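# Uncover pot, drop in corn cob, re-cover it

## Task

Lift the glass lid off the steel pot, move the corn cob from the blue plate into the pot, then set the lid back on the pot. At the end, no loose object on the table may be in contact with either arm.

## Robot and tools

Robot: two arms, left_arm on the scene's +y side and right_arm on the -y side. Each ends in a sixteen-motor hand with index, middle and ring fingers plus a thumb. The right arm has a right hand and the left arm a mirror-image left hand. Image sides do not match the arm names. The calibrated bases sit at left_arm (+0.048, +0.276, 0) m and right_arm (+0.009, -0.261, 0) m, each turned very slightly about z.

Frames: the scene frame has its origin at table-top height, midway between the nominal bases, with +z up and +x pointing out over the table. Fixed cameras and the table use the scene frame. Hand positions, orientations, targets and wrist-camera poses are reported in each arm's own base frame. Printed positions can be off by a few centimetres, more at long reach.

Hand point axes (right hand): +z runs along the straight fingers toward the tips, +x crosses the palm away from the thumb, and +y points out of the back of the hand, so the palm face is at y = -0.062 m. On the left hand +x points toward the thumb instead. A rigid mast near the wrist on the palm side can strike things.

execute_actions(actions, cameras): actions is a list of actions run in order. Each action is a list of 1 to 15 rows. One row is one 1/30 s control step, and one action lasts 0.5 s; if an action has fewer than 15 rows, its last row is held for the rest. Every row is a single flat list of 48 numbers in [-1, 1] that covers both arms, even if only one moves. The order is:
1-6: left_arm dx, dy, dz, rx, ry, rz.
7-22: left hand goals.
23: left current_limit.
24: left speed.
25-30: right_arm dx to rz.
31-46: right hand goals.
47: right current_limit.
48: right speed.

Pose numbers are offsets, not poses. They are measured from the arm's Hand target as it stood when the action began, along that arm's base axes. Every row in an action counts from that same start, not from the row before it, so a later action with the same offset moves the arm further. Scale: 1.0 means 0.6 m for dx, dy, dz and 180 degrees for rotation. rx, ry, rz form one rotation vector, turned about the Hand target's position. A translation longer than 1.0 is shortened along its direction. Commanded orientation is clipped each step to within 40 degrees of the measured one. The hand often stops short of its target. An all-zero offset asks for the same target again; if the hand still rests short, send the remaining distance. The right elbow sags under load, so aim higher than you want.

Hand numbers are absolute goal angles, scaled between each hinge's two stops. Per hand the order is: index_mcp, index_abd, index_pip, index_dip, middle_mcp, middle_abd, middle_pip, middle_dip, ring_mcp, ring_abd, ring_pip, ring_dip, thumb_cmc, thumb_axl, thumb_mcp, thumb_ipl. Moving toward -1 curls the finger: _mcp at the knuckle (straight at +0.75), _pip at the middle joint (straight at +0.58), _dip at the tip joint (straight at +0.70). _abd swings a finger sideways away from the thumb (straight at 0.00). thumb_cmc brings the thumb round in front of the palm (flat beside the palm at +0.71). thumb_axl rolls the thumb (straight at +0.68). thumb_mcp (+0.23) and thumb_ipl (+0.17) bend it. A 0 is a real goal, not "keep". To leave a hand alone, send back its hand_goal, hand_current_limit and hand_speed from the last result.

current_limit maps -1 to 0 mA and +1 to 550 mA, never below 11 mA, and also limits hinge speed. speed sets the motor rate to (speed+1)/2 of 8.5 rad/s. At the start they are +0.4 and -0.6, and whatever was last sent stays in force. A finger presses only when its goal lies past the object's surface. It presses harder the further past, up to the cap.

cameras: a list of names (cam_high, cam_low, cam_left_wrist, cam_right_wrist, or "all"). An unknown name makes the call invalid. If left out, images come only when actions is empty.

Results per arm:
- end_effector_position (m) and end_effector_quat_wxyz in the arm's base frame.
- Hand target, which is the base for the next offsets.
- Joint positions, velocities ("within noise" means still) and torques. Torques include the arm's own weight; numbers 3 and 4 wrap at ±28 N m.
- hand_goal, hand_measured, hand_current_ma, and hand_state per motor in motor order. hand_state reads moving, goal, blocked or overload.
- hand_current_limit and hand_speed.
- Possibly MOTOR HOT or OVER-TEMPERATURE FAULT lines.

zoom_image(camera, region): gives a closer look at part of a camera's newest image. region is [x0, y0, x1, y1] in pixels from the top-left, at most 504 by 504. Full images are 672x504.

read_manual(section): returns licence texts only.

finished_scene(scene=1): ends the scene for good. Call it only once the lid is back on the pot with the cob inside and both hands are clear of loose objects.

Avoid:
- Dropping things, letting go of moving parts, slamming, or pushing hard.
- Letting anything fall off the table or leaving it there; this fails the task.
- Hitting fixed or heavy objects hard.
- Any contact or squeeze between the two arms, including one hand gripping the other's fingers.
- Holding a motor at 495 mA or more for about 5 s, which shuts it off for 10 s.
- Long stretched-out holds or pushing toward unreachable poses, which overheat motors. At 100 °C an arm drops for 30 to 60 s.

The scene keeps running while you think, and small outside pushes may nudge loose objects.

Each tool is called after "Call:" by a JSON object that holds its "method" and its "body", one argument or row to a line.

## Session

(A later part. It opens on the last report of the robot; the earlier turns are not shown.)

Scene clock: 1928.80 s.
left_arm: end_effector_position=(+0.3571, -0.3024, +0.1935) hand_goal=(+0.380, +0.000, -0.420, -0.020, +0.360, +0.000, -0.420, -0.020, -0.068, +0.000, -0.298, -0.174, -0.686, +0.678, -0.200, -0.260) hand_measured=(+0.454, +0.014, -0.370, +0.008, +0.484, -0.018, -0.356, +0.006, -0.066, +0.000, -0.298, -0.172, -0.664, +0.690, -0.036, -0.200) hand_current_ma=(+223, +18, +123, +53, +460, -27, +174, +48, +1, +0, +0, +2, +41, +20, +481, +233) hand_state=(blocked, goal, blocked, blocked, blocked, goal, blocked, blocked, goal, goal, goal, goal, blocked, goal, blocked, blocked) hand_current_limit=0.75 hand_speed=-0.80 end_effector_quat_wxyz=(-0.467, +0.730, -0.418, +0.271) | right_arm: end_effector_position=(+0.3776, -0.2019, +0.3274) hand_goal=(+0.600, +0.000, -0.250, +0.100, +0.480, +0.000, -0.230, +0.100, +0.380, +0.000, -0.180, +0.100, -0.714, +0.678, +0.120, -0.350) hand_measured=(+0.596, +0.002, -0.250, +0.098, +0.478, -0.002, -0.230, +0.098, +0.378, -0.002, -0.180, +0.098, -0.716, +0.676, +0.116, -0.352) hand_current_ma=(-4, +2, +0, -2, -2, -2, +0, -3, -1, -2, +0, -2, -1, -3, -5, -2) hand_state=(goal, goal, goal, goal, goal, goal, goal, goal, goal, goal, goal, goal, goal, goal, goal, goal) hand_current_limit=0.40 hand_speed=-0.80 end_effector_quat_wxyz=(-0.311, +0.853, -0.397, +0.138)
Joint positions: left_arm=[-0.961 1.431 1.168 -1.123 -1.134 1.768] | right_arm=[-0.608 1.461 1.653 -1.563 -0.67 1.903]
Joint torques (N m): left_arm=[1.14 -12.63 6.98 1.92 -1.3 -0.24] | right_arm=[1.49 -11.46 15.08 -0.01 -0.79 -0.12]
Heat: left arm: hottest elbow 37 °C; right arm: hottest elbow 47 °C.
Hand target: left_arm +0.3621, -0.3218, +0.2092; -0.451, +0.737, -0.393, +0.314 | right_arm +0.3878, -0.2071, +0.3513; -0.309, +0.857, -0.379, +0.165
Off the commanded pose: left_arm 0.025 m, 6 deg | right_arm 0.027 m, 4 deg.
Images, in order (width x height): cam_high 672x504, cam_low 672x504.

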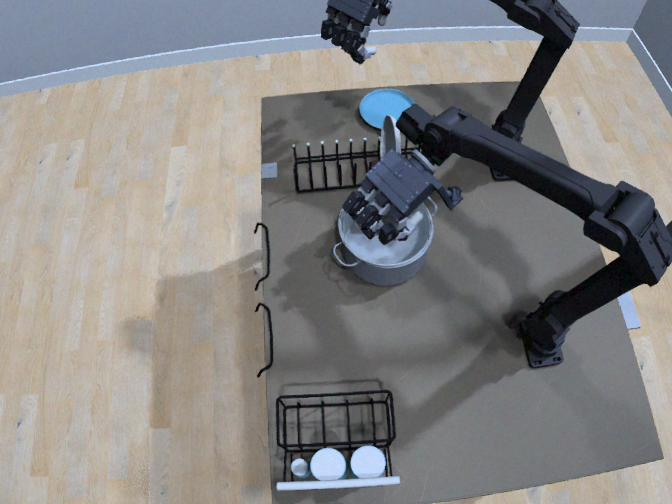

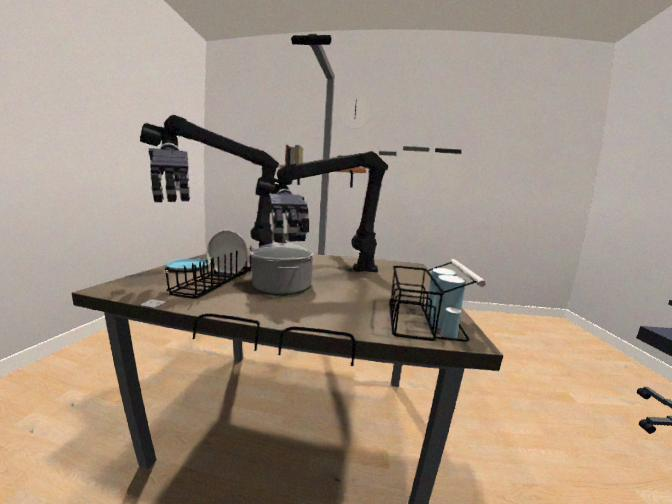

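Call:
{"method": "execute_actions", "body": {
  "actions": [
    [[-0.002,0.017,-0.02,0,0,0,0.38,0,-0.42,-0.02,0.36,0,-0.42,-0.02,-0.068,0,-0.299,-0.174,-0.686,0.677,-0.20,-0.26,0.75,-0.8,0,0,0,0,0,0,0.60,0,-0.25,0.1,0.48,0,-0.23,0.1,0.38,0,-0.18,0.1,-0.714,0.677,0.12,-0.35,0.4,-0.8]]
  ],
  "cameras": ["cam_low", "cam_high"]
}}

Call:
{"method": "zoom_image", "body": {
  "camera": "cam_low",
  "region": [240, 220, 325, 300]
}}

Call:
{"method": "zoom_image", "body": {
  "camera": "cam_high",
  "region": [330, 180, 450, 300]
}}

Scene clock: 1940.93 s.
left_arm: end_effector_position=(+0.3566, -0.3014, +0.1921) hand_goal=(+0.380, +0.000, -0.420, -0.020, +0.360, +0.000, -0.420, -0.020, -0.068, +0.000, -0.298, -0.174, -0.686, +0.678, -0.200, -0.260) hand_measured=(+0.450, +0.014, -0.368, +0.010, +0.484, -0.020, -0.356, -0.014, -0.066, +0.000, -0.298, -0.172, -0.664, +0.690, -0.036, -0.200) hand_current_ma=(+211, +18, +132, +60, +460, -27, +174, +6, +1, +0, +0, +2, +41, +22, +481, +233) hand_state=(blocked, goal, blocked, blocked, blocked, goal, blocked, goal, goal, goal, goal, goal, blocked, goal, blocked, blocked) hand_current_limit=0.75 hand_speed=-0.80 end_effector_quat_wxyz=(-0.461, +0.732, -0.408, +0.291) | right_arm: end_effector_position=(+0.3776, -0.2019, +0.3274) hand_goal=(+0.600, +0.000, -0.250, +0.100, +0.480, +0.000, -0.230, +0.100, +0.380, +0.000, -0.180, +0.100, -0.714, +0.678, +0.120, -0.350) hand_measured=(+0.596, +0.002, -0.250, +0.098, +0.478, -0.002, -0.230, +0.098, +0.378, -0.002, -0.180, +0.098, -0.716, +0.676, +0.116, -0.352) hand_current_ma=(-4, +2, +0, -2, -2, -2, +0, -3, -1, -2, +0, -2, -1, -3, -5, -2) hand_state=(goal, goal, goal, goal, goal, goal, goal, goal, goal, goal, goal, goal, goal, goal, goal, goal) hand_current_limit=0.40 hand_speed=-0.80 end_effector_quat_wxyz=(-0.311, +0.853, -0.397, +0.138)
Joint positions: left_arm=[-0.963 1.402 1.125 -1.053 -1.14 1.78] | right_arm=[-0.608 1.461 1.653 -1.563 -0.67 1.903]
Joint torques (N m): left_arm=[1.61 -12.04 6 1.89 -0.99 -0.13] | right_arm=[1.73 -11.46 14.98 -0.01 -0.76 -0.13]
Heat: left arm: hottest elbow 37 °C; right arm: hottest elbow 47 °C.
Hand target: left_arm +0.3609, -0.3116, +0.1972; -0.451, +0.737, -0.393, +0.314 | right_arm +0.3878, -0.2071, +0.3513; -0.309, +0.857, -0.379, +0.165
Off the commanded pose: left_arm 0.012 m, 3 deg | right_arm 0.027 m, 4 deg.
Images, in order (width x height): cam_high 672x504, cam_low 672x504.

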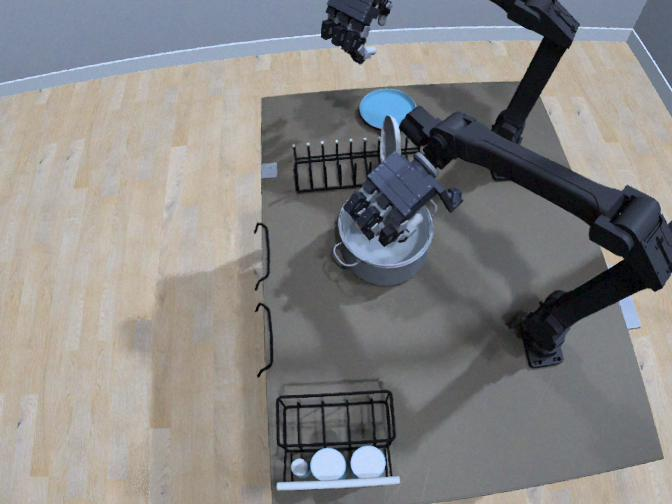

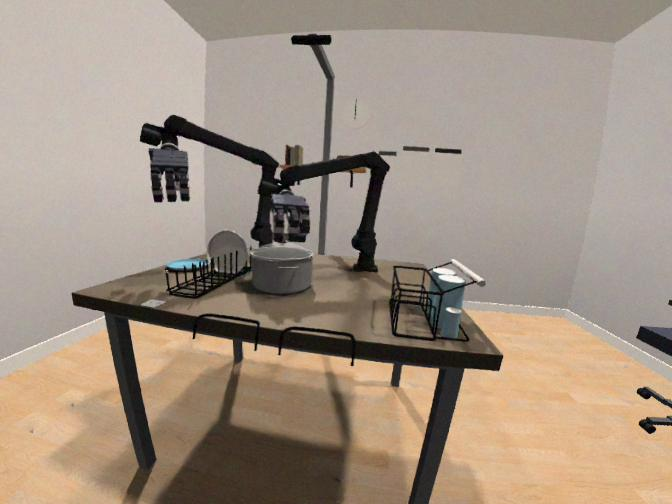

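Scaled by 5.929 from the camera's 672x504 image, which has a finer 960x720 frame.

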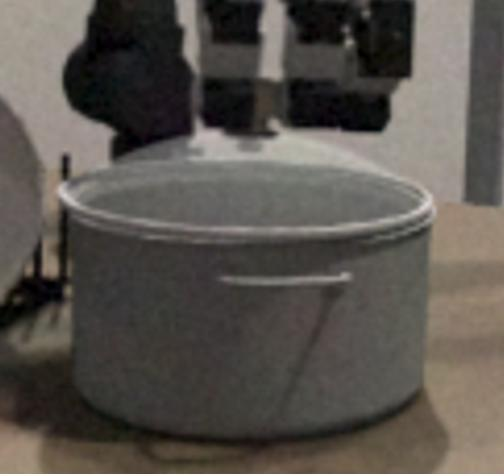

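Scaled by 4.200 from the camera's 672x504 image, which has a finer 960x720 frame.

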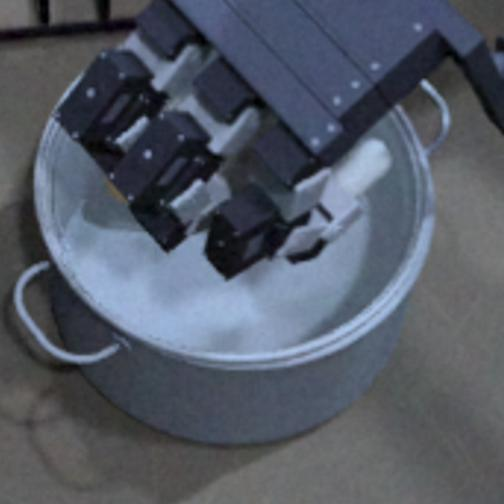

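Call:
{"method": "execute_actions", "body": {
  "actions": [
    [[0,0.004,-0.018,0.017,0.018,0.001,0.40,0,-0.41,-0.01,0.38,0,-0.41,-0.01,-0.068,0,-0.299,-0.174,-0.686,0.677,-0.17,-0.24,0.5,-0.8,0,0,0,0,0,0,0.60,0,-0.25,0.1,0.48,0,-0.23,0.1,0.38,0,-0.18,0.1,-0.714,0.677,0.12,-0.35,0.4,-0.8]]
  ],
  "cameras": ["cam_low", "cam_high", "cam_left_wrist"]
}}

Call:
{"method": "zoom_image", "body": {
  "camera": "cam_low",
  "region": [240, 220, 325, 300]
}}

Call:
{"method": "zoom_image", "body": {
  "camera": "cam_high",
  "region": [330, 180, 450, 300]
}}

Scene clock: 1953.70 s.
left_arm: end_effector_position=(+0.3557, -0.3013, +0.1893) hand_goal=(+0.400, +0.000, -0.410, -0.010, +0.380, +0.000, -0.410, -0.010, -0.068, +0.000, -0.298, -0.174, -0.686, +0.678, -0.170, -0.240) hand_measured=(+0.450, +0.014, -0.366, +0.010, +0.484, -0.020, -0.358, -0.014, -0.066, +0.000, -0.298, -0.172, -0.664, +0.690, -0.034, -0.200) hand_current_ma=(+133, +18, +101, +34, +361, -27, +126, -3, +1, +0, +0, +2, +43, +23, +413, +133) hand_state=(blocked, goal, blocked, goal, blocked, goal, blocked, goal, goal, goal, goal, goal, blocked, goal, blocked, blocked) hand_current_limit=0.50 hand_speed=-0.80 end_effector_quat_wxyz=(-0.461, +0.732, -0.411, +0.287) | right_arm: end_effector_position=(+0.3776, -0.2019, +0.3274) hand_goal=(+0.600, +0.000, -0.250, +0.100, +0.480, +0.000, -0.230, +0.100, +0.380, +0.000, -0.180, +0.100, -0.714, +0.678, +0.120, -0.350) hand_measured=(+0.596, +0.002, -0.250, +0.098, +0.478, -0.002, -0.230, +0.098, +0.378, -0.002, -0.180, +0.098, -0.716, +0.676, +0.116, -0.352) hand_current_ma=(-4, +2, +0, -2, -2, -2, +0, -3, -1, -2, +0, -2, -1, -3, -5, -2) hand_state=(goal, goal, goal, goal, goal, goal, goal, goal, goal, goal, goal, goal, goal, goal, goal, goal) hand_current_limit=0.40 hand_speed=-0.80 end_effector_quat_wxyz=(-0.311, +0.853, -0.397, +0.138)
Joint positions: left_arm=[-0.963 1.407 1.125 -1.057 -1.135 1.78] | right_arm=[-0.608 1.461 1.653 -1.563 -0.67 1.903]
Joint torques (N m): left_arm=[2.96 -8.47 8.05 0.17 -0.4 -0.03] | right_arm=[1.08 -11.4 15.08 -0.08 -0.8 -0.15]
Heat: left arm: hottest elbow 36 °C; right arm: hottest elbow 48 °C.
Hand target: left_arm +0.3609, -0.3092, +0.1864; -0.460, +0.734, -0.413, +0.281 | right_arm +0.3878, -0.2071, +0.3513; -0.309, +0.857, -0.379, +0.165
Off the commanded pose: left_arm 0.010 m, 1 deg | right_arm 0.027 m, 4 deg.
Images, in order (width x height): cam_high 672x504, cam_low 672x504, cam_left_wrist 672x504.

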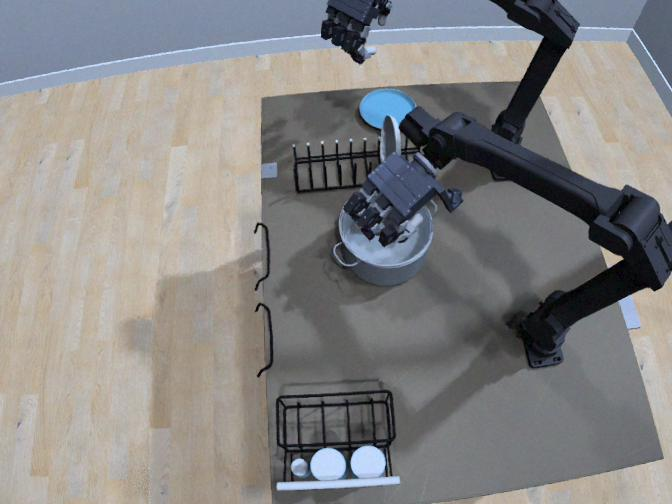

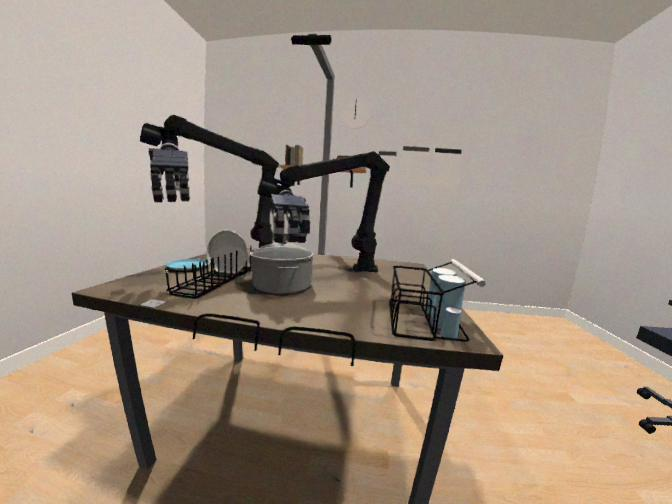

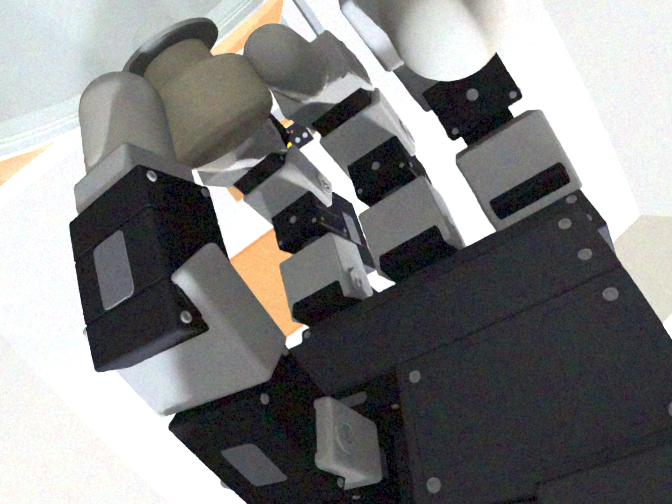

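Scaled by 5.929 from the camera's 672x504 image, which has a finer 960x720 frame.

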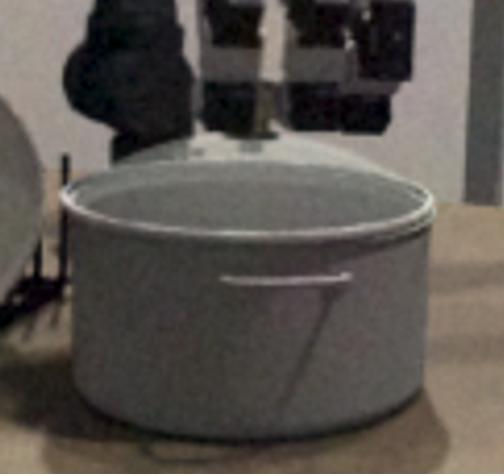

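Scaled by 4.200 from the camera's 672x504 image, which has a finer 960x720 frame.

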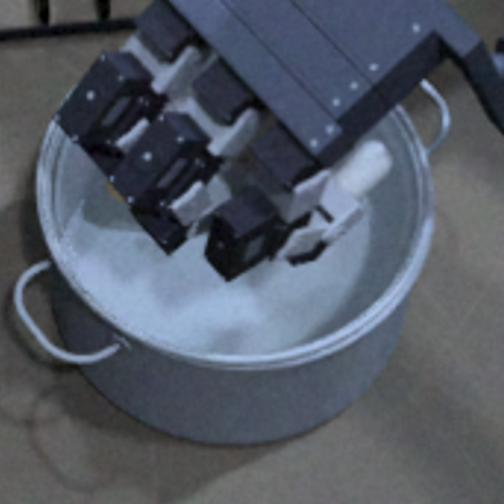

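Call:
{"method": "execute_actions", "body": {
  "actions": [
    [[0,0,0,0,0,0,0.47,0,-0.37,0.01,0.50,0,-0.36,-0.01,-0.068,0,-0.299,-0.174,-0.686,0.677,-0.03,-0.20,0.2,-0.8,0,0,0,0,0,0,0.60,0,-0.25,0.1,0.48,0,-0.23,0.1,0.38,0,-0.18,0.1,-0.714,0.677,0.12,-0.35,0.4,-0.8]],
    [[0,0,0,0,0,0,0.56,0,-0.36,0.043,0.56,0,-0.36,0.043,-0.068,0,-0.299,-0.174,-0.686,0.677,0.03,-0.24,0.3,-0.8,0,0,0,0,0,0,0.60,0,-0.25,0.1,0.48,0,-0.23,0.1,0.38,0,-0.18,0.1,-0.714,0.677,0.12,-0.35,0.4,-0.8]],
    [[0,0,0,0,0,0,0.72,0,-0.343,0.043,0.72,0,-0.343,0.043,-0.068,0,-0.299,-0.174,-0.686,0.677,0.1,-0.29,0.3,-0.8,0,0,0,0,0,0,0.60,0,-0.25,0.1,0.48,0,-0.23,0.1,0.38,0,-0.18,0.1,-0.714,0.677,0.12,-0.35,0.4,-0.8]]
  ],
  "cameras": ["cam_low", "cam_high", "cam_left_wrist"]
}}

Call:
{"method": "zoom_image", "body": {
  "camera": "cam_low",
  "region": [240, 200, 340, 300]
}}

Scene clock: 1968.03 s.
left_arm: end_effector_position=(+0.3542, -0.3043, +0.1812) hand_goal=(+0.720, +0.000, -0.342, +0.044, +0.720, +0.000, -0.342, +0.044, -0.068, +0.000, -0.298, -0.174, -0.686, +0.678, +0.100, -0.290) hand_measured=(+0.706, +0.002, -0.344, +0.042, +0.702, -0.002, -0.344, +0.042, -0.066, +0.000, -0.298, -0.172, -0.688, +0.678, +0.100, -0.290) hand_current_ma=(-24, +2, -2, -2, -34, -2, -2, -2, +1, +0, +0, +2, -1, +0, +0, +0) hand_state=(goal, goal, goal, goal, goal, goal, goal, goal, goal, goal, goal, goal, goal, goal, goal, goal) hand_current_limit=0.30 hand_speed=-0.80 end_effector_quat_wxyz=(-0.461, +0.731, -0.418, +0.280) | right_arm: end_effector_position=(+0.3776, -0.2019, +0.3274) hand_goal=(+0.600, +0.000, -0.250, +0.100, +0.480, +0.000, -0.230, +0.100, +0.380, +0.000, -0.180, +0.100, -0.714, +0.678, +0.120, -0.350) hand_measured=(+0.596, +0.002, -0.250, +0.098, +0.478, -0.002, -0.230, +0.098, +0.378, -0.002, -0.180, +0.098, -0.716, +0.676, +0.116, -0.352) hand_current_ma=(-4, +2, +0, -2, -2, -2, +0, -3, -1, -2, +0, -2, -1, -3, -5, -2) hand_state=(goal, goal, goal, goal, goal, goal, goal, goal, goal, goal, goal, goal, goal, goal, goal, goal) hand_current_limit=0.40 hand_speed=-0.80 end_effector_quat_wxyz=(-0.311, +0.853, -0.397, +0.138)
Joint positions: left_arm=[-0.967 1.425 1.127 -1.062 -1.129 1.775] | right_arm=[-0.608 1.461 1.653 -1.563 -0.67 1.903]
Joint torques (N m): left_arm=[2.26 -10.87 7.97 0.09 -0.69 -0.1] | right_arm=[1.67 -11.22 15.09 0.08 -0.8 -0.14]
Heat: left arm: hottest elbow 35 °C; right arm: hottest elbow 48 °C.
Hand target: left_arm +0.3609, -0.3092, +0.1864; -0.460, +0.734, -0.413, +0.281 | right_arm +0.3878, -0.2071, +0.3513; -0.309, +0.857, -0.379, +0.165
Off the commanded pose: left_arm 0.010 m, 1 deg | right_arm 0.027 m, 4 deg.
Images, in order (width x height): cam_high 672x504, cam_low 672x504, cam_left_wrist 672x504.

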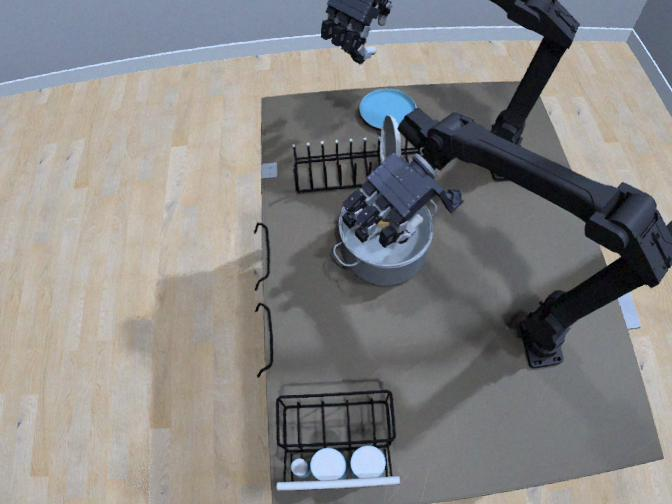

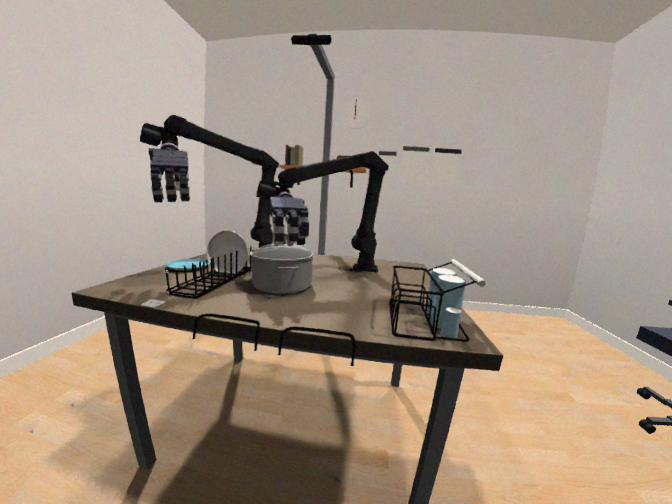

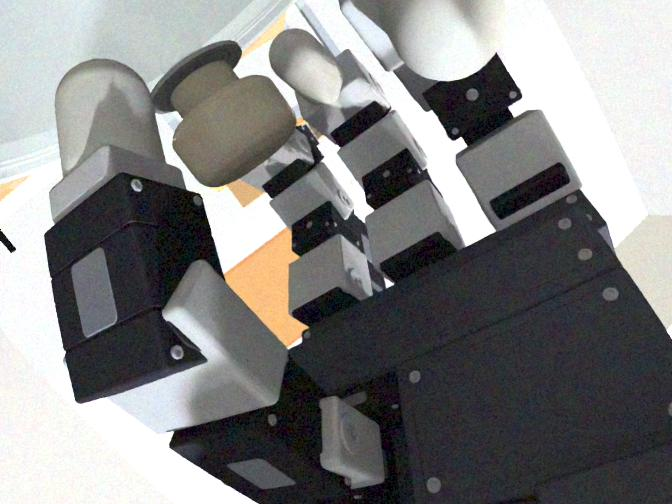

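Scaled by 5.040 from the camera's 672x504 image, which has a finer 960x720 frame.

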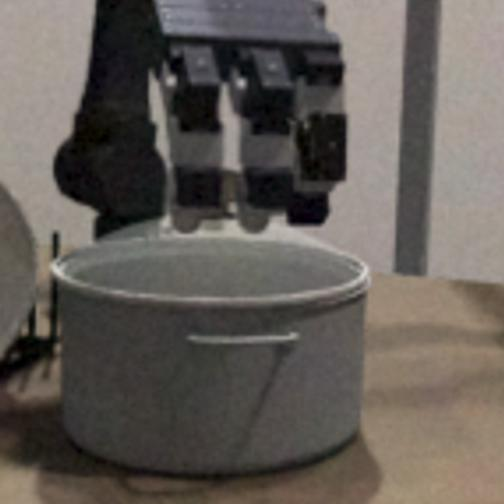

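Call:
{"method": "execute_actions", "body": {
  "actions": [
    [[0.01,0,0.025,0,0,0,0.85,0,-0.25,0.1,0.85,0,-0.25,0.1,-0.068,0,-0.299,-0.174,-0.686,0.677,0.25,-0.35,0.3,-0.6,0,0,0,0,0,0,0.60,0,-0.25,0.1,0.48,0,-0.23,0.1,0.38,0,-0.18,0.1,-0.714,0.677,0.12,-0.35,0.4,-0.8]],
    [[0.01,0,0.04,0,0,0,0.85,0,-0.25,0.1,0.85,0,-0.25,0.1,-0.068,0,-0.299,-0.174,-0.686,0.677,0.25,-0.35,0.3,-0.6,0,0,0,0,0,0,0.60,0,-0.25,0.1,0.48,0,-0.23,0.1,0.38,0,-0.18,0.1,-0.714,0.677,0.12,-0.35,0.4,-0.8]]
  ],
  "cameras": ["cam_low", "cam_high", "cam_left_wrist"]
}}

Call:
{"method": "zoom_image", "body": {
  "camera": "cam_low",
  "region": [240, 200, 340, 300]
}}

Scene clock: 1979.13 s.
left_arm: end_effector_position=(+0.3603, -0.3058, +0.2037) hand_goal=(+0.850, +0.000, -0.250, +0.100, +0.850, +0.000, -0.250, +0.100, -0.068, +0.000, -0.298, -0.174, -0.686, +0.678, +0.250, -0.350) hand_measured=(+0.834, +0.002, -0.254, +0.098, +0.830, -0.002, -0.254, +0.098, -0.066, +0.000, -0.298, -0.172, -0.688, +0.678, +0.246, -0.348) hand_current_ma=(-27, +2, -4, -2, -38, -2, -3, -2, +1, +0, +0, +2, -1, +0, -6, +4) hand_state=(goal, goal, goal, goal, goal, goal, goal, goal, goal, goal, goal, goal, goal, goal, goal, goal) hand_current_limit=0.30 hand_speed=-0.60 end_effector_quat_wxyz=(-0.463, +0.729, -0.423, +0.274) | right_arm: end_effector_position=(+0.3776, -0.2019, +0.3274) hand_goal=(+0.600, +0.000, -0.250, +0.100, +0.480, +0.000, -0.230, +0.100, +0.380, +0.000, -0.180, +0.100, -0.714, +0.678, +0.120, -0.350) hand_measured=(+0.596, +0.002, -0.250, +0.098, +0.478, -0.002, -0.230, +0.098, +0.378, -0.002, -0.180, +0.098, -0.716, +0.676, +0.116, -0.352) hand_current_ma=(-4, +2, +0, -2, -2, -2, +0, -3, -1, -2, +0, -2, -1, -3, -5, -2) hand_state=(goal, goal, goal, goal, goal, goal, goal, goal, goal, goal, goal, goal, goal, goal, goal, goal) hand_current_limit=0.40 hand_speed=-0.80 end_effector_quat_wxyz=(-0.311, +0.853, -0.397, +0.138)
Joint positions: left_arm=[-0.957 1.425 1.19 -1.116 -1.124 1.804] | right_arm=[-0.608 1.461 1.653 -1.563 -0.67 1.903]
Joint torques (N m): left_arm=[3.31 -11.4 9.73 -0.03 -0.64 0.13] | right_arm=[1.2 -11.4 15.04 -0.1 -0.8 -0.13]
Heat: left arm: hottest elbow 35 °C; right arm: hottest elbow 48 °C.
Hand target: left_arm +0.3729, -0.3092, +0.2254; -0.460, +0.734, -0.413, +0.281 | right_arm +0.3878, -0.2071, +0.3513; -0.309, +0.857, -0.379, +0.165
Off the commanded pose: left_arm 0.025 m, 2 deg | right_arm 0.027 m, 4 deg.
Images, in order (width x height): cam_high 672x504, cam_low 672x504, cam_left_wrist 672x504.

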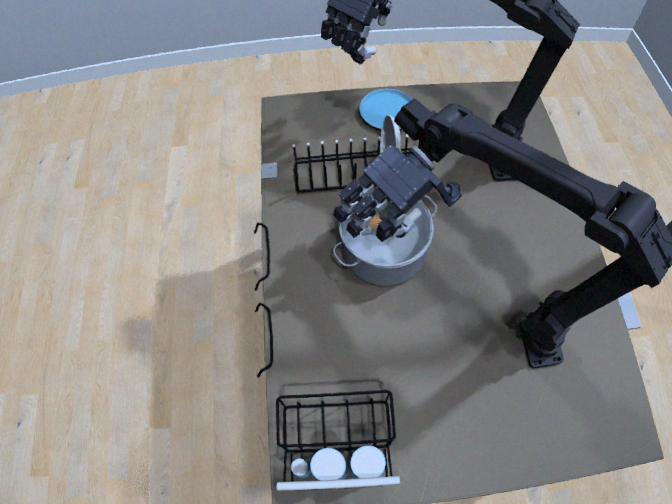

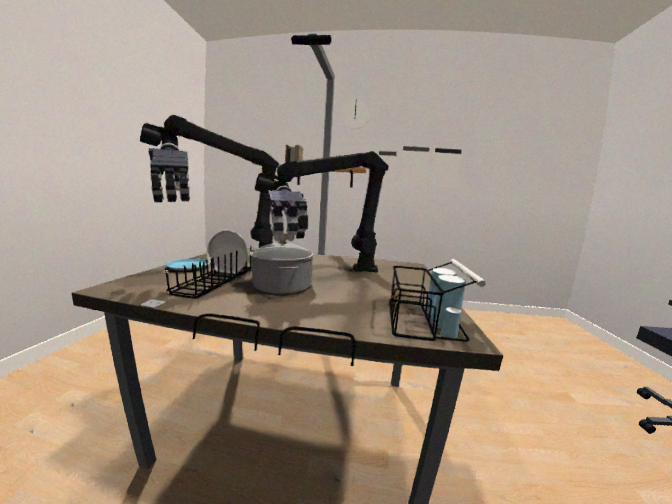

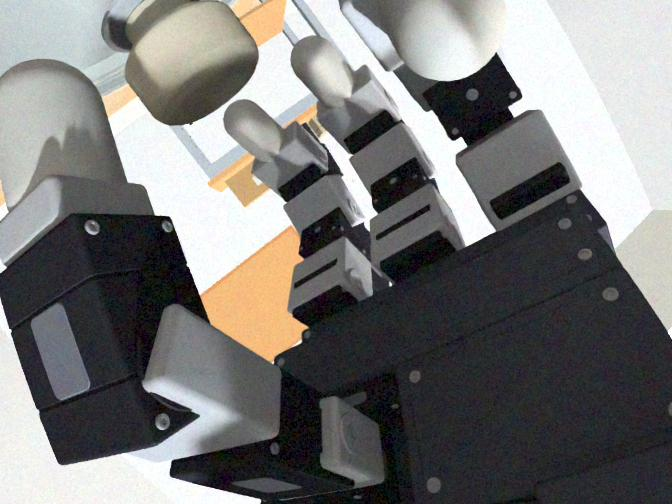

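Scaled by 5.040 from the camera's 672x504 image, which has a finer 960x720 frame.

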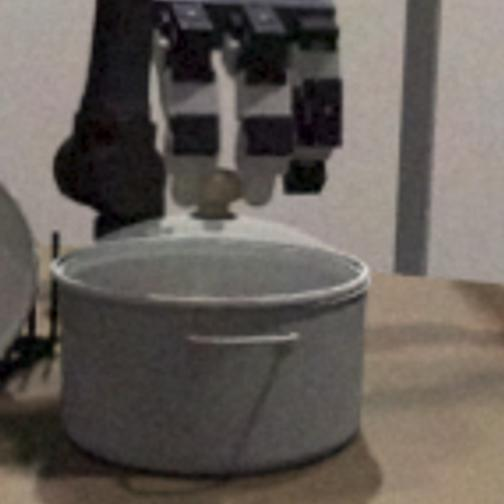

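Call:
{"method": "execute_actions", "body": {
  "actions": [
    [[0.01,0,0.09,0,0,0,0.85,0,-0.25,0.1,0.85,0,-0.25,0.1,-0.068,0,-0.299,-0.174,-0.686,0.677,0.25,-0.35,0.3,-0.6,0,0,0,0,0,0,0.60,0,-0.25,0.1,0.48,0,-0.23,0.1,0.38,0,-0.18,0.1,-0.714,0.677,0.12,-0.35,0.4,-0.8]],
    [[0.01,0,0.09,0,0,0,0.85,0,-0.25,0.1,0.85,0,-0.25,0.1,-0.068,0,-0.299,-0.174,-0.686,0.677,0.25,-0.35,0.3,-0.6,0,0,0,0,0,0,0.60,0,-0.25,0.1,0.48,0,-0.23,0.1,0.38,0,-0.18,0.1,-0.714,0.677,0.12,-0.35,0.4,-0.8]]
  ],
  "cameras": ["all"]
}}

Scene clock: 2000.67 s.
left_arm: end_effector_position=(+0.3750, -0.3059, +0.3134) hand_goal=(+0.850, +0.000, -0.250, +0.100, +0.850, +0.000, -0.250, +0.100, -0.068, +0.000, -0.298, -0.174, -0.686, +0.678, +0.250, -0.350) hand_measured=(+0.836, +0.002, -0.254, +0.098, +0.832, -0.002, -0.254, +0.098, -0.066, +0.000, -0.298, -0.172, -0.688, +0.678, +0.246, -0.348) hand_current_ma=(-24, +2, -4, -2, -34, -2, -3, -2, +1, +0, +0, +2, -1, +0, -6, +3) hand_state=(goal, goal, goal, goal, goal, goal, goal, goal, goal, goal, goal, goal, goal, goal, goal, goal) hand_current_limit=0.30 hand_speed=-0.60 end_effector_quat_wxyz=(-0.463, +0.729, -0.423, +0.273) | right_arm: end_effector_position=(+0.3776, -0.2019, +0.3274) hand_goal=(+0.600, +0.000, -0.250, +0.100, +0.480, +0.000, -0.230, +0.100, +0.380, +0.000, -0.180, +0.100, -0.714, +0.678, +0.120, -0.350) hand_measured=(+0.596, +0.002, -0.250, +0.098, +0.478, -0.002, -0.230, +0.098, +0.378, -0.002, -0.180, +0.098, -0.716, +0.676, +0.116, -0.352) hand_current_ma=(-4, +2, +0, -2, -2, -2, +0, -3, -1, -2, +0, -2, -1, -3, -5, -2) hand_state=(goal, goal, goal, goal, goal, goal, goal, goal, goal, goal, goal, goal, goal, goal, goal, goal) hand_current_limit=0.40 hand_speed=-0.80 end_effector_quat_wxyz=(-0.311, +0.853, -0.397, +0.138)
Joint positions: left_arm=[-0.929 1.413 1.464 -1.35 -1.118 1.864] | right_arm=[-0.608 1.461 1.653 -1.563 -0.67 1.903]
Joint torques (N m): left_arm=[2.73 -10.58 10.35 -0.17 -0.6 0.01] | right_arm=[1.14 -11.46 15.13 -0.06 -0.77 -0.11]
Heat: left arm: hottest elbow 38 °C; right arm: hottest elbow 48 °C.
Hand target: left_arm +0.3849, -0.3092, +0.3334; -0.460, +0.734, -0.413, +0.281 | right_arm +0.3878, -0.2071, +0.3513; -0.309, +0.857, -0.379, +0.165
Off the commanded pose: left_arm 0.023 m, 2 deg | right_arm 0.027 m, 4 deg.

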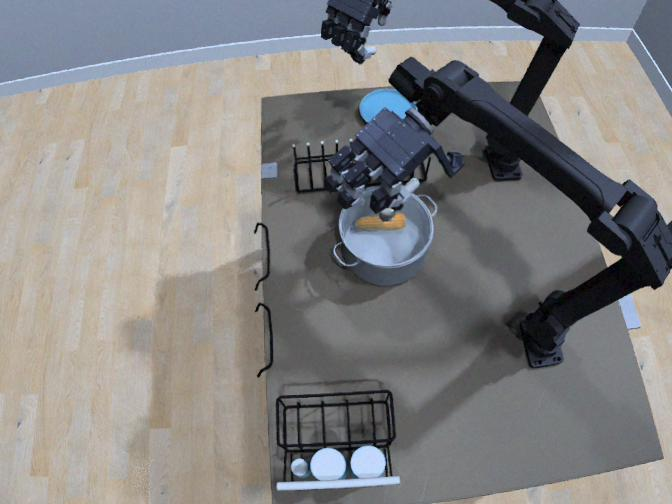

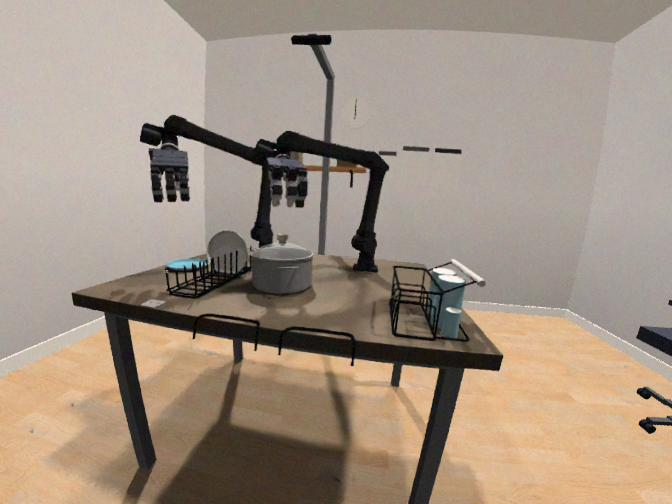

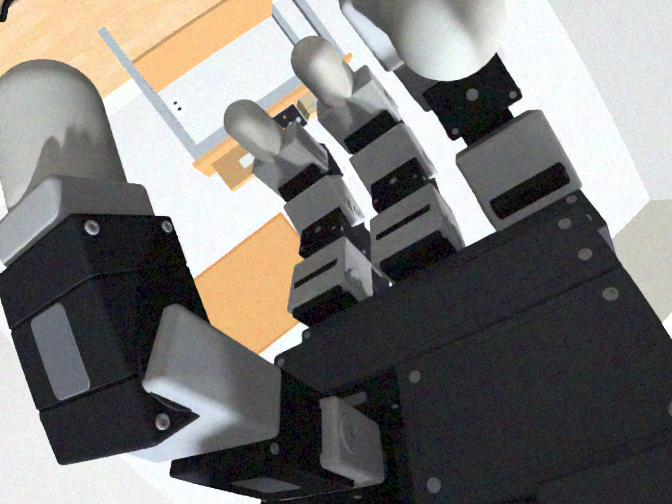

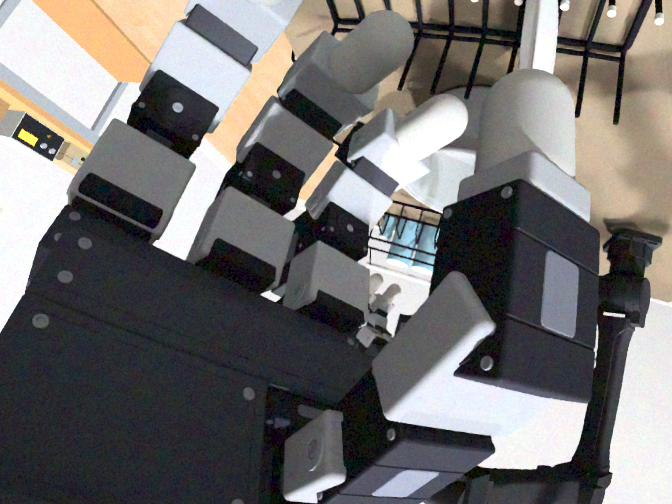

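Call:
{"method": "execute_actions", "body": {
  "actions": [
    [[0.0503,0.0693,0.03,0,0,0.0333,0.85,0,-0.25,0.1,0.85,0,-0.25,0.1,-0.068,0,-0.299,-0.174,-0.686,0.677,0.25,-0.35,0.3,-0.6,0,0,0,0,0,0,0.60,0,-0.25,0.1,0.48,0,-0.23,0.1,0.38,0,-0.18,0.1,-0.714,0.677,0.12,-0.35,0.4,-0.8]],
    [[0.0428,0.0748,0,0,0,0.0333,0.85,0,-0.25,0.1,0.85,0,-0.25,0.1,-0.068,0,-0.299,-0.174,-0.686,0.677,0.25,-0.35,0.3,-0.6,0,0,0,0,0,0,0.60,0,-0.25,0.1,0.48,0,-0.23,0.1,0.38,0,-0.18,0.1,-0.714,0.677,0.12,-0.35,0.4,-0.8]],
    [[0.0348,0.0788,0,0,0,0.0333,0.85,0,-0.25,0.1,0.85,0,-0.25,0.1,-0.068,0,-0.299,-0.174,-0.686,0.677,0.25,-0.35,0.3,-0.6,0,0,0,0,0,0,0.60,0,-0.25,0.1,0.48,0,-0.23,0.1,0.38,0,-0.18,0.1,-0.714,0.677,0.12,-0.35,0.4,-0.8]],
    [[0.0263,0.082,0,0,0,0.0333,0.85,0,-0.25,0.1,0.85,0,-0.25,0.1,-0.068,0,-0.299,-0.174,-0.686,0.677,0.25,-0.35,0.3,-0.6,0,0,0,0,0,0,0.60,0,-0.25,0.1,0.48,0,-0.23,0.1,0.38,0,-0.18,0.1,-0.714,0.677,0.12,-0.35,0.4,-0.8]]
  ],
  "cameras": ["cam_high","cam_low","cam_left_wrist"]
}}

Call:
{"method": "zoom_image", "body": {
  "camera": "cam_low",
  "region": [230, 220, 340, 300]
}}

Call:
{"method": "zoom_image", "body": {
  "camera": "cam_high",
  "region": [320, 160, 450, 290]
}}

Scene clock: 2019.70 s.
left_arm: end_effector_position=(+0.4669, -0.1225, +0.3319) hand_goal=(+0.850, +0.000, -0.250, +0.100, +0.850, +0.000, -0.250, +0.100, -0.068, +0.000, -0.298, -0.174, -0.686, +0.678, +0.250, -0.350) hand_measured=(+0.836, +0.002, -0.252, +0.098, +0.832, -0.002, -0.252, +0.098, -0.068, +0.000, -0.298, -0.172, -0.686, +0.678, +0.248, -0.348) hand_current_ma=(-21, +2, -2, -2, -31, -1, -2, -2, +0, +0, +0, +2, -1, +0, -2, +3) hand_state=(goal, goal, goal, goal, goal, goal, goal, goal, goal, goal, goal, goal, goal, goal, goal, goal) hand_current_limit=0.30 hand_speed=-0.60 end_effector_quat_wxyz=(-0.510, +0.802, -0.263, +0.165) | right_arm: end_effector_position=(+0.3776, -0.2019, +0.3274) hand_goal=(+0.600, +0.000, -0.250, +0.100, +0.480, +0.000, -0.230, +0.100, +0.380, +0.000, -0.180, +0.100, -0.714, +0.678, +0.120, -0.350) hand_measured=(+0.596, +0.002, -0.250, +0.098, +0.478, -0.002, -0.230, +0.098, +0.378, -0.002, -0.180, +0.098, -0.716, +0.676, +0.116, -0.352) hand_current_ma=(-4, +2, +0, -2, -2, -2, +0, -3, -1, -2, +0, -2, -1, -3, -5, -2) hand_state=(goal, goal, goal, goal, goal, goal, goal, goal, goal, goal, goal, goal, goal, goal, goal, goal) hand_current_limit=0.40 hand_speed=-0.80 end_effector_quat_wxyz=(-0.311, +0.853, -0.397, +0.138)
Joint positions: left_arm=[-0.501 1.418 1.52 -1.406 -1.115 1.87] | right_arm=[-0.608 1.461 1.653 -1.563 -0.67 1.903]
Joint torques (N m): left_arm=[2.84 -10.93 10.39 0.32 -0.87 -0.01] | right_arm=[1.44 -11.28 15.15 -0.01 -0.76 -0.13]
Heat: left arm: hottest elbow 39 °C; right arm: hottest elbow 48 °C.
Hand target: left_arm +0.4775, -0.1262, +0.3514; -0.508, +0.804, -0.251, +0.180 | right_arm +0.3878, -0.2071, +0.3513; -0.309, +0.857, -0.379, +0.165
Off the commanded pose: left_arm 0.022 m, 2 deg | right_arm 0.027 m, 4 deg.
Images, in order (width x height): cam_high 672x504, cam_low 672x504, cam_left_wrist 672x504.

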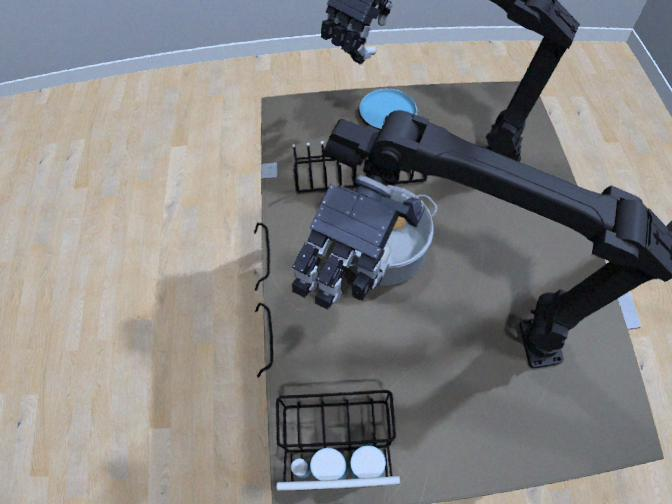

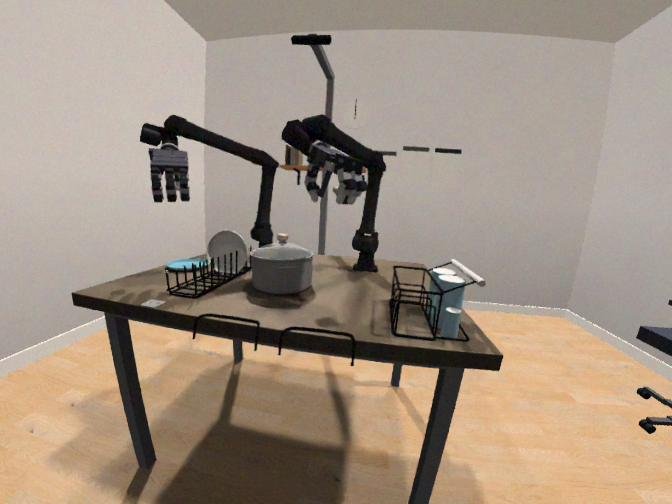

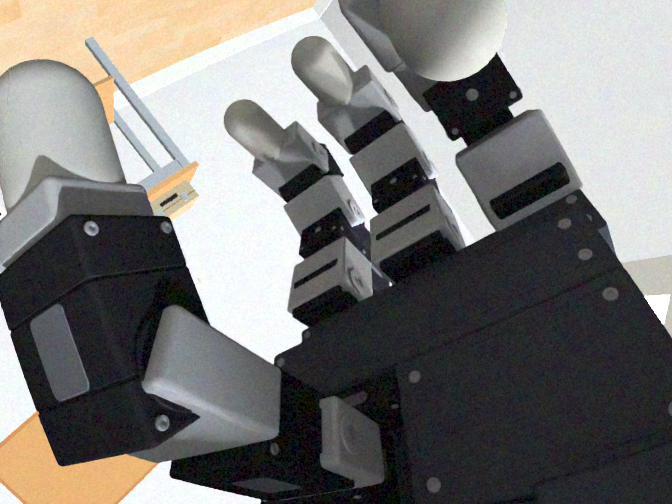

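Scaled by 4.582 from the camera's 672x504 image, which has a finer 960x720 frame.

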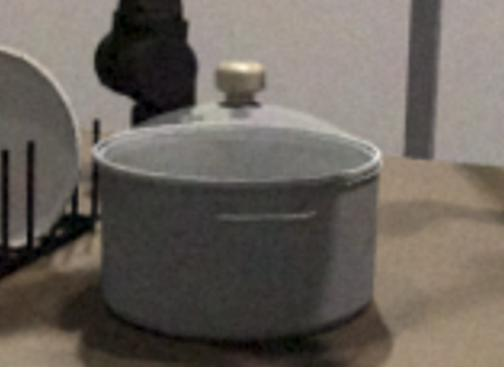

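Scaled by 3.877 from the camera's 672x504 image, which has a finer 960x720 frame.

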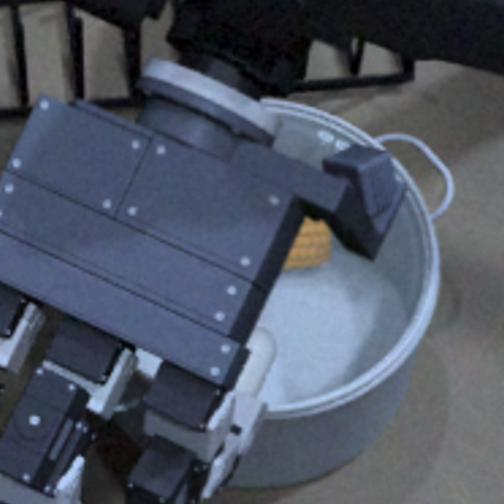

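Call:
{"method": "execute_actions", "body": {
  "actions": [
    [[0.0177,0.0843,0,0,0,0.0333,0.85,0,-0.25,0.1,0.85,0,-0.25,0.1,-0.068,0,-0.299,-0.174,-0.686,0.677,0.25,-0.35,0.3,-0.6,0,0,0,0,0,0,0.60,0,-0.25,0.1,0.48,0,-0.23,0.1,0.38,0,-0.18,0.1,-0.714,0.677,0.12,-0.35,0.4,-0.8]],
    [[0.0087,0.0858,0,0,0,0.0333,0.85,0,-0.25,0.1,0.85,0,-0.25,0.1,-0.068,0,-0.299,-0.174,-0.686,0.677,0.25,-0.35,0.3,-0.6,0,0,0,0,0,0,0.60,0,-0.25,0.1,0.48,0,-0.23,0.1,0.38,0,-0.18,0.1,-0.714,0.677,0.12,-0.35,0.4,-0.8]],
    [[0,0.0862,0,0,0,0.0333,0.85,0,-0.25,0.1,0.85,0,-0.25,0.1,-0.068,0,-0.299,-0.174,-0.686,0.677,0.25,-0.35,0.3,-0.6,0,0,0,0,0,0,0.60,0,-0.25,0.1,0.48,0,-0.23,0.1,0.38,0,-0.18,0.1,-0.714,0.677,0.12,-0.35,0.4,-0.8]],
    [[-0.0092,0.0857,0,0,0,0.0333,0.85,0,-0.25,0.1,0.85,0,-0.25,0.1,-0.068,0,-0.299,-0.174,-0.686,0.677,0.25,-0.35,0.3,-0.6,0,0,0,0,0,0,0.60,0,-0.25,0.1,0.48,0,-0.23,0.1,0.38,0,-0.18,0.1,-0.714,0.677,0.12,-0.35,0.4,-0.8]]
  ],
  "cameras": ["cam_high","cam_low"]
}}

Call:
{"method": "zoom_image", "body": {
  "camera": "cam_high",
  "region": [320, 170, 450, 290]
}}

Call:
{"method": "zoom_image", "body": {
  "camera": "cam_low",
  "region": [245, 230, 320, 275]
}}

Scene clock: 2034.20 s.
left_arm: end_effector_position=(+0.4764, +0.0777, +0.3317) hand_goal=(+0.850, +0.000, -0.250, +0.100, +0.850, +0.000, -0.250, +0.100, -0.068, +0.000, -0.298, -0.174, -0.686, +0.678, +0.250, -0.350) hand_measured=(+0.836, +0.002, -0.252, +0.098, +0.834, -0.002, -0.252, +0.098, -0.068, +0.000, -0.298, -0.172, -0.686, +0.678, +0.248, -0.348) hand_current_ma=(-21, +2, -2, -2, -30, -1, -2, -2, +0, +0, +0, +2, +0, +0, -2, +2) hand_state=(goal, goal, goal, goal, goal, goal, goal, goal, goal, goal, goal, goal, goal, goal, goal, goal) hand_current_limit=0.30 hand_speed=-0.60 end_effector_quat_wxyz=(-0.533, +0.839, -0.091, +0.056) | right_arm: end_effector_position=(+0.3776, -0.2019, +0.3274) hand_goal=(+0.600, +0.000, -0.250, +0.100, +0.480, +0.000, -0.230, +0.100, +0.380, +0.000, -0.180, +0.100, -0.714, +0.678, +0.120, -0.350) hand_measured=(+0.596, +0.002, -0.250, +0.098, +0.478, -0.002, -0.230, +0.098, +0.378, -0.002, -0.180, +0.098, -0.716, +0.676, +0.116, -0.352) hand_current_ma=(-4, +2, +0, -2, -2, -2, +0, -3, -1, -2, +0, -2, -1, -3, -5, -2) hand_state=(goal, goal, goal, goal, goal, goal, goal, goal, goal, goal, goal, goal, goal, goal, goal, goal) hand_current_limit=0.40 hand_speed=-0.80 end_effector_quat_wxyz=(-0.311, +0.853, -0.397, +0.138)
Joint positions: left_arm=[-0.082 1.418 1.52 -1.406 -1.114 1.87] | right_arm=[-0.608 1.461 1.653 -1.563 -0.67 1.903]
Joint torques (N m): left_arm=[2.61 -11.34 10.41 0.16 -0.8 0.04] | right_arm=[1.67 -11.46 14.98 0.02 -0.77 -0.12]
Heat: left arm: hottest elbow 38 °C; right arm: hottest elbow 48 °C.
Hand target: left_arm +0.4878, +0.0790, +0.3514; -0.535, +0.838, -0.079, +0.070 | right_arm +0.3878, -0.2071, +0.3513; -0.309, +0.857, -0.379, +0.165
Off the commanded pose: left_arm 0.023 m, 2 deg | right_arm 0.027 m, 4 deg.
Images, in order (width x height): cam_high 672x504, cam_low 672x504.

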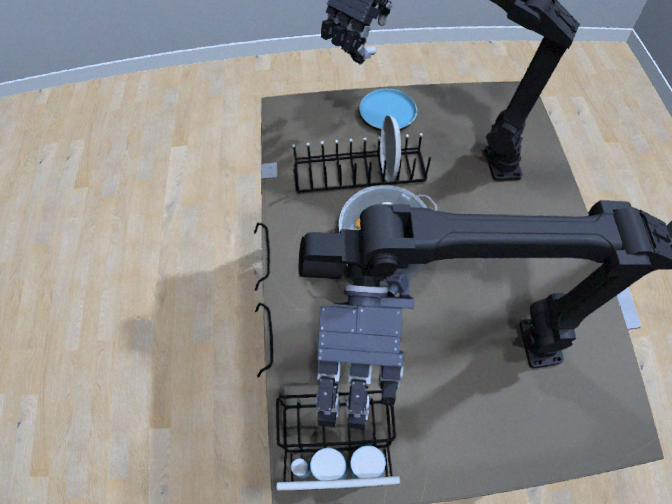

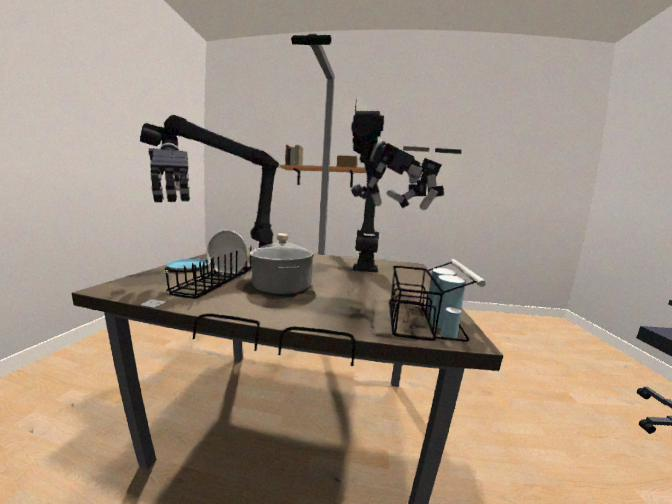

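Scaled by 3.877 from the camera's 672x504 image, which has a finer 960x720 frame.

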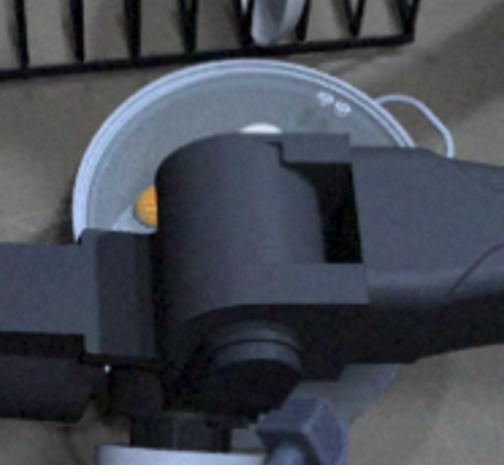

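Scaled by 6.720 from the camera's 672x504 image, which has a finer 960x720 frame.

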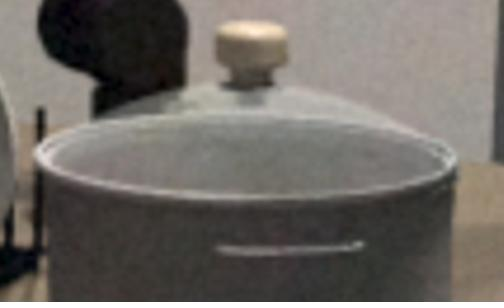

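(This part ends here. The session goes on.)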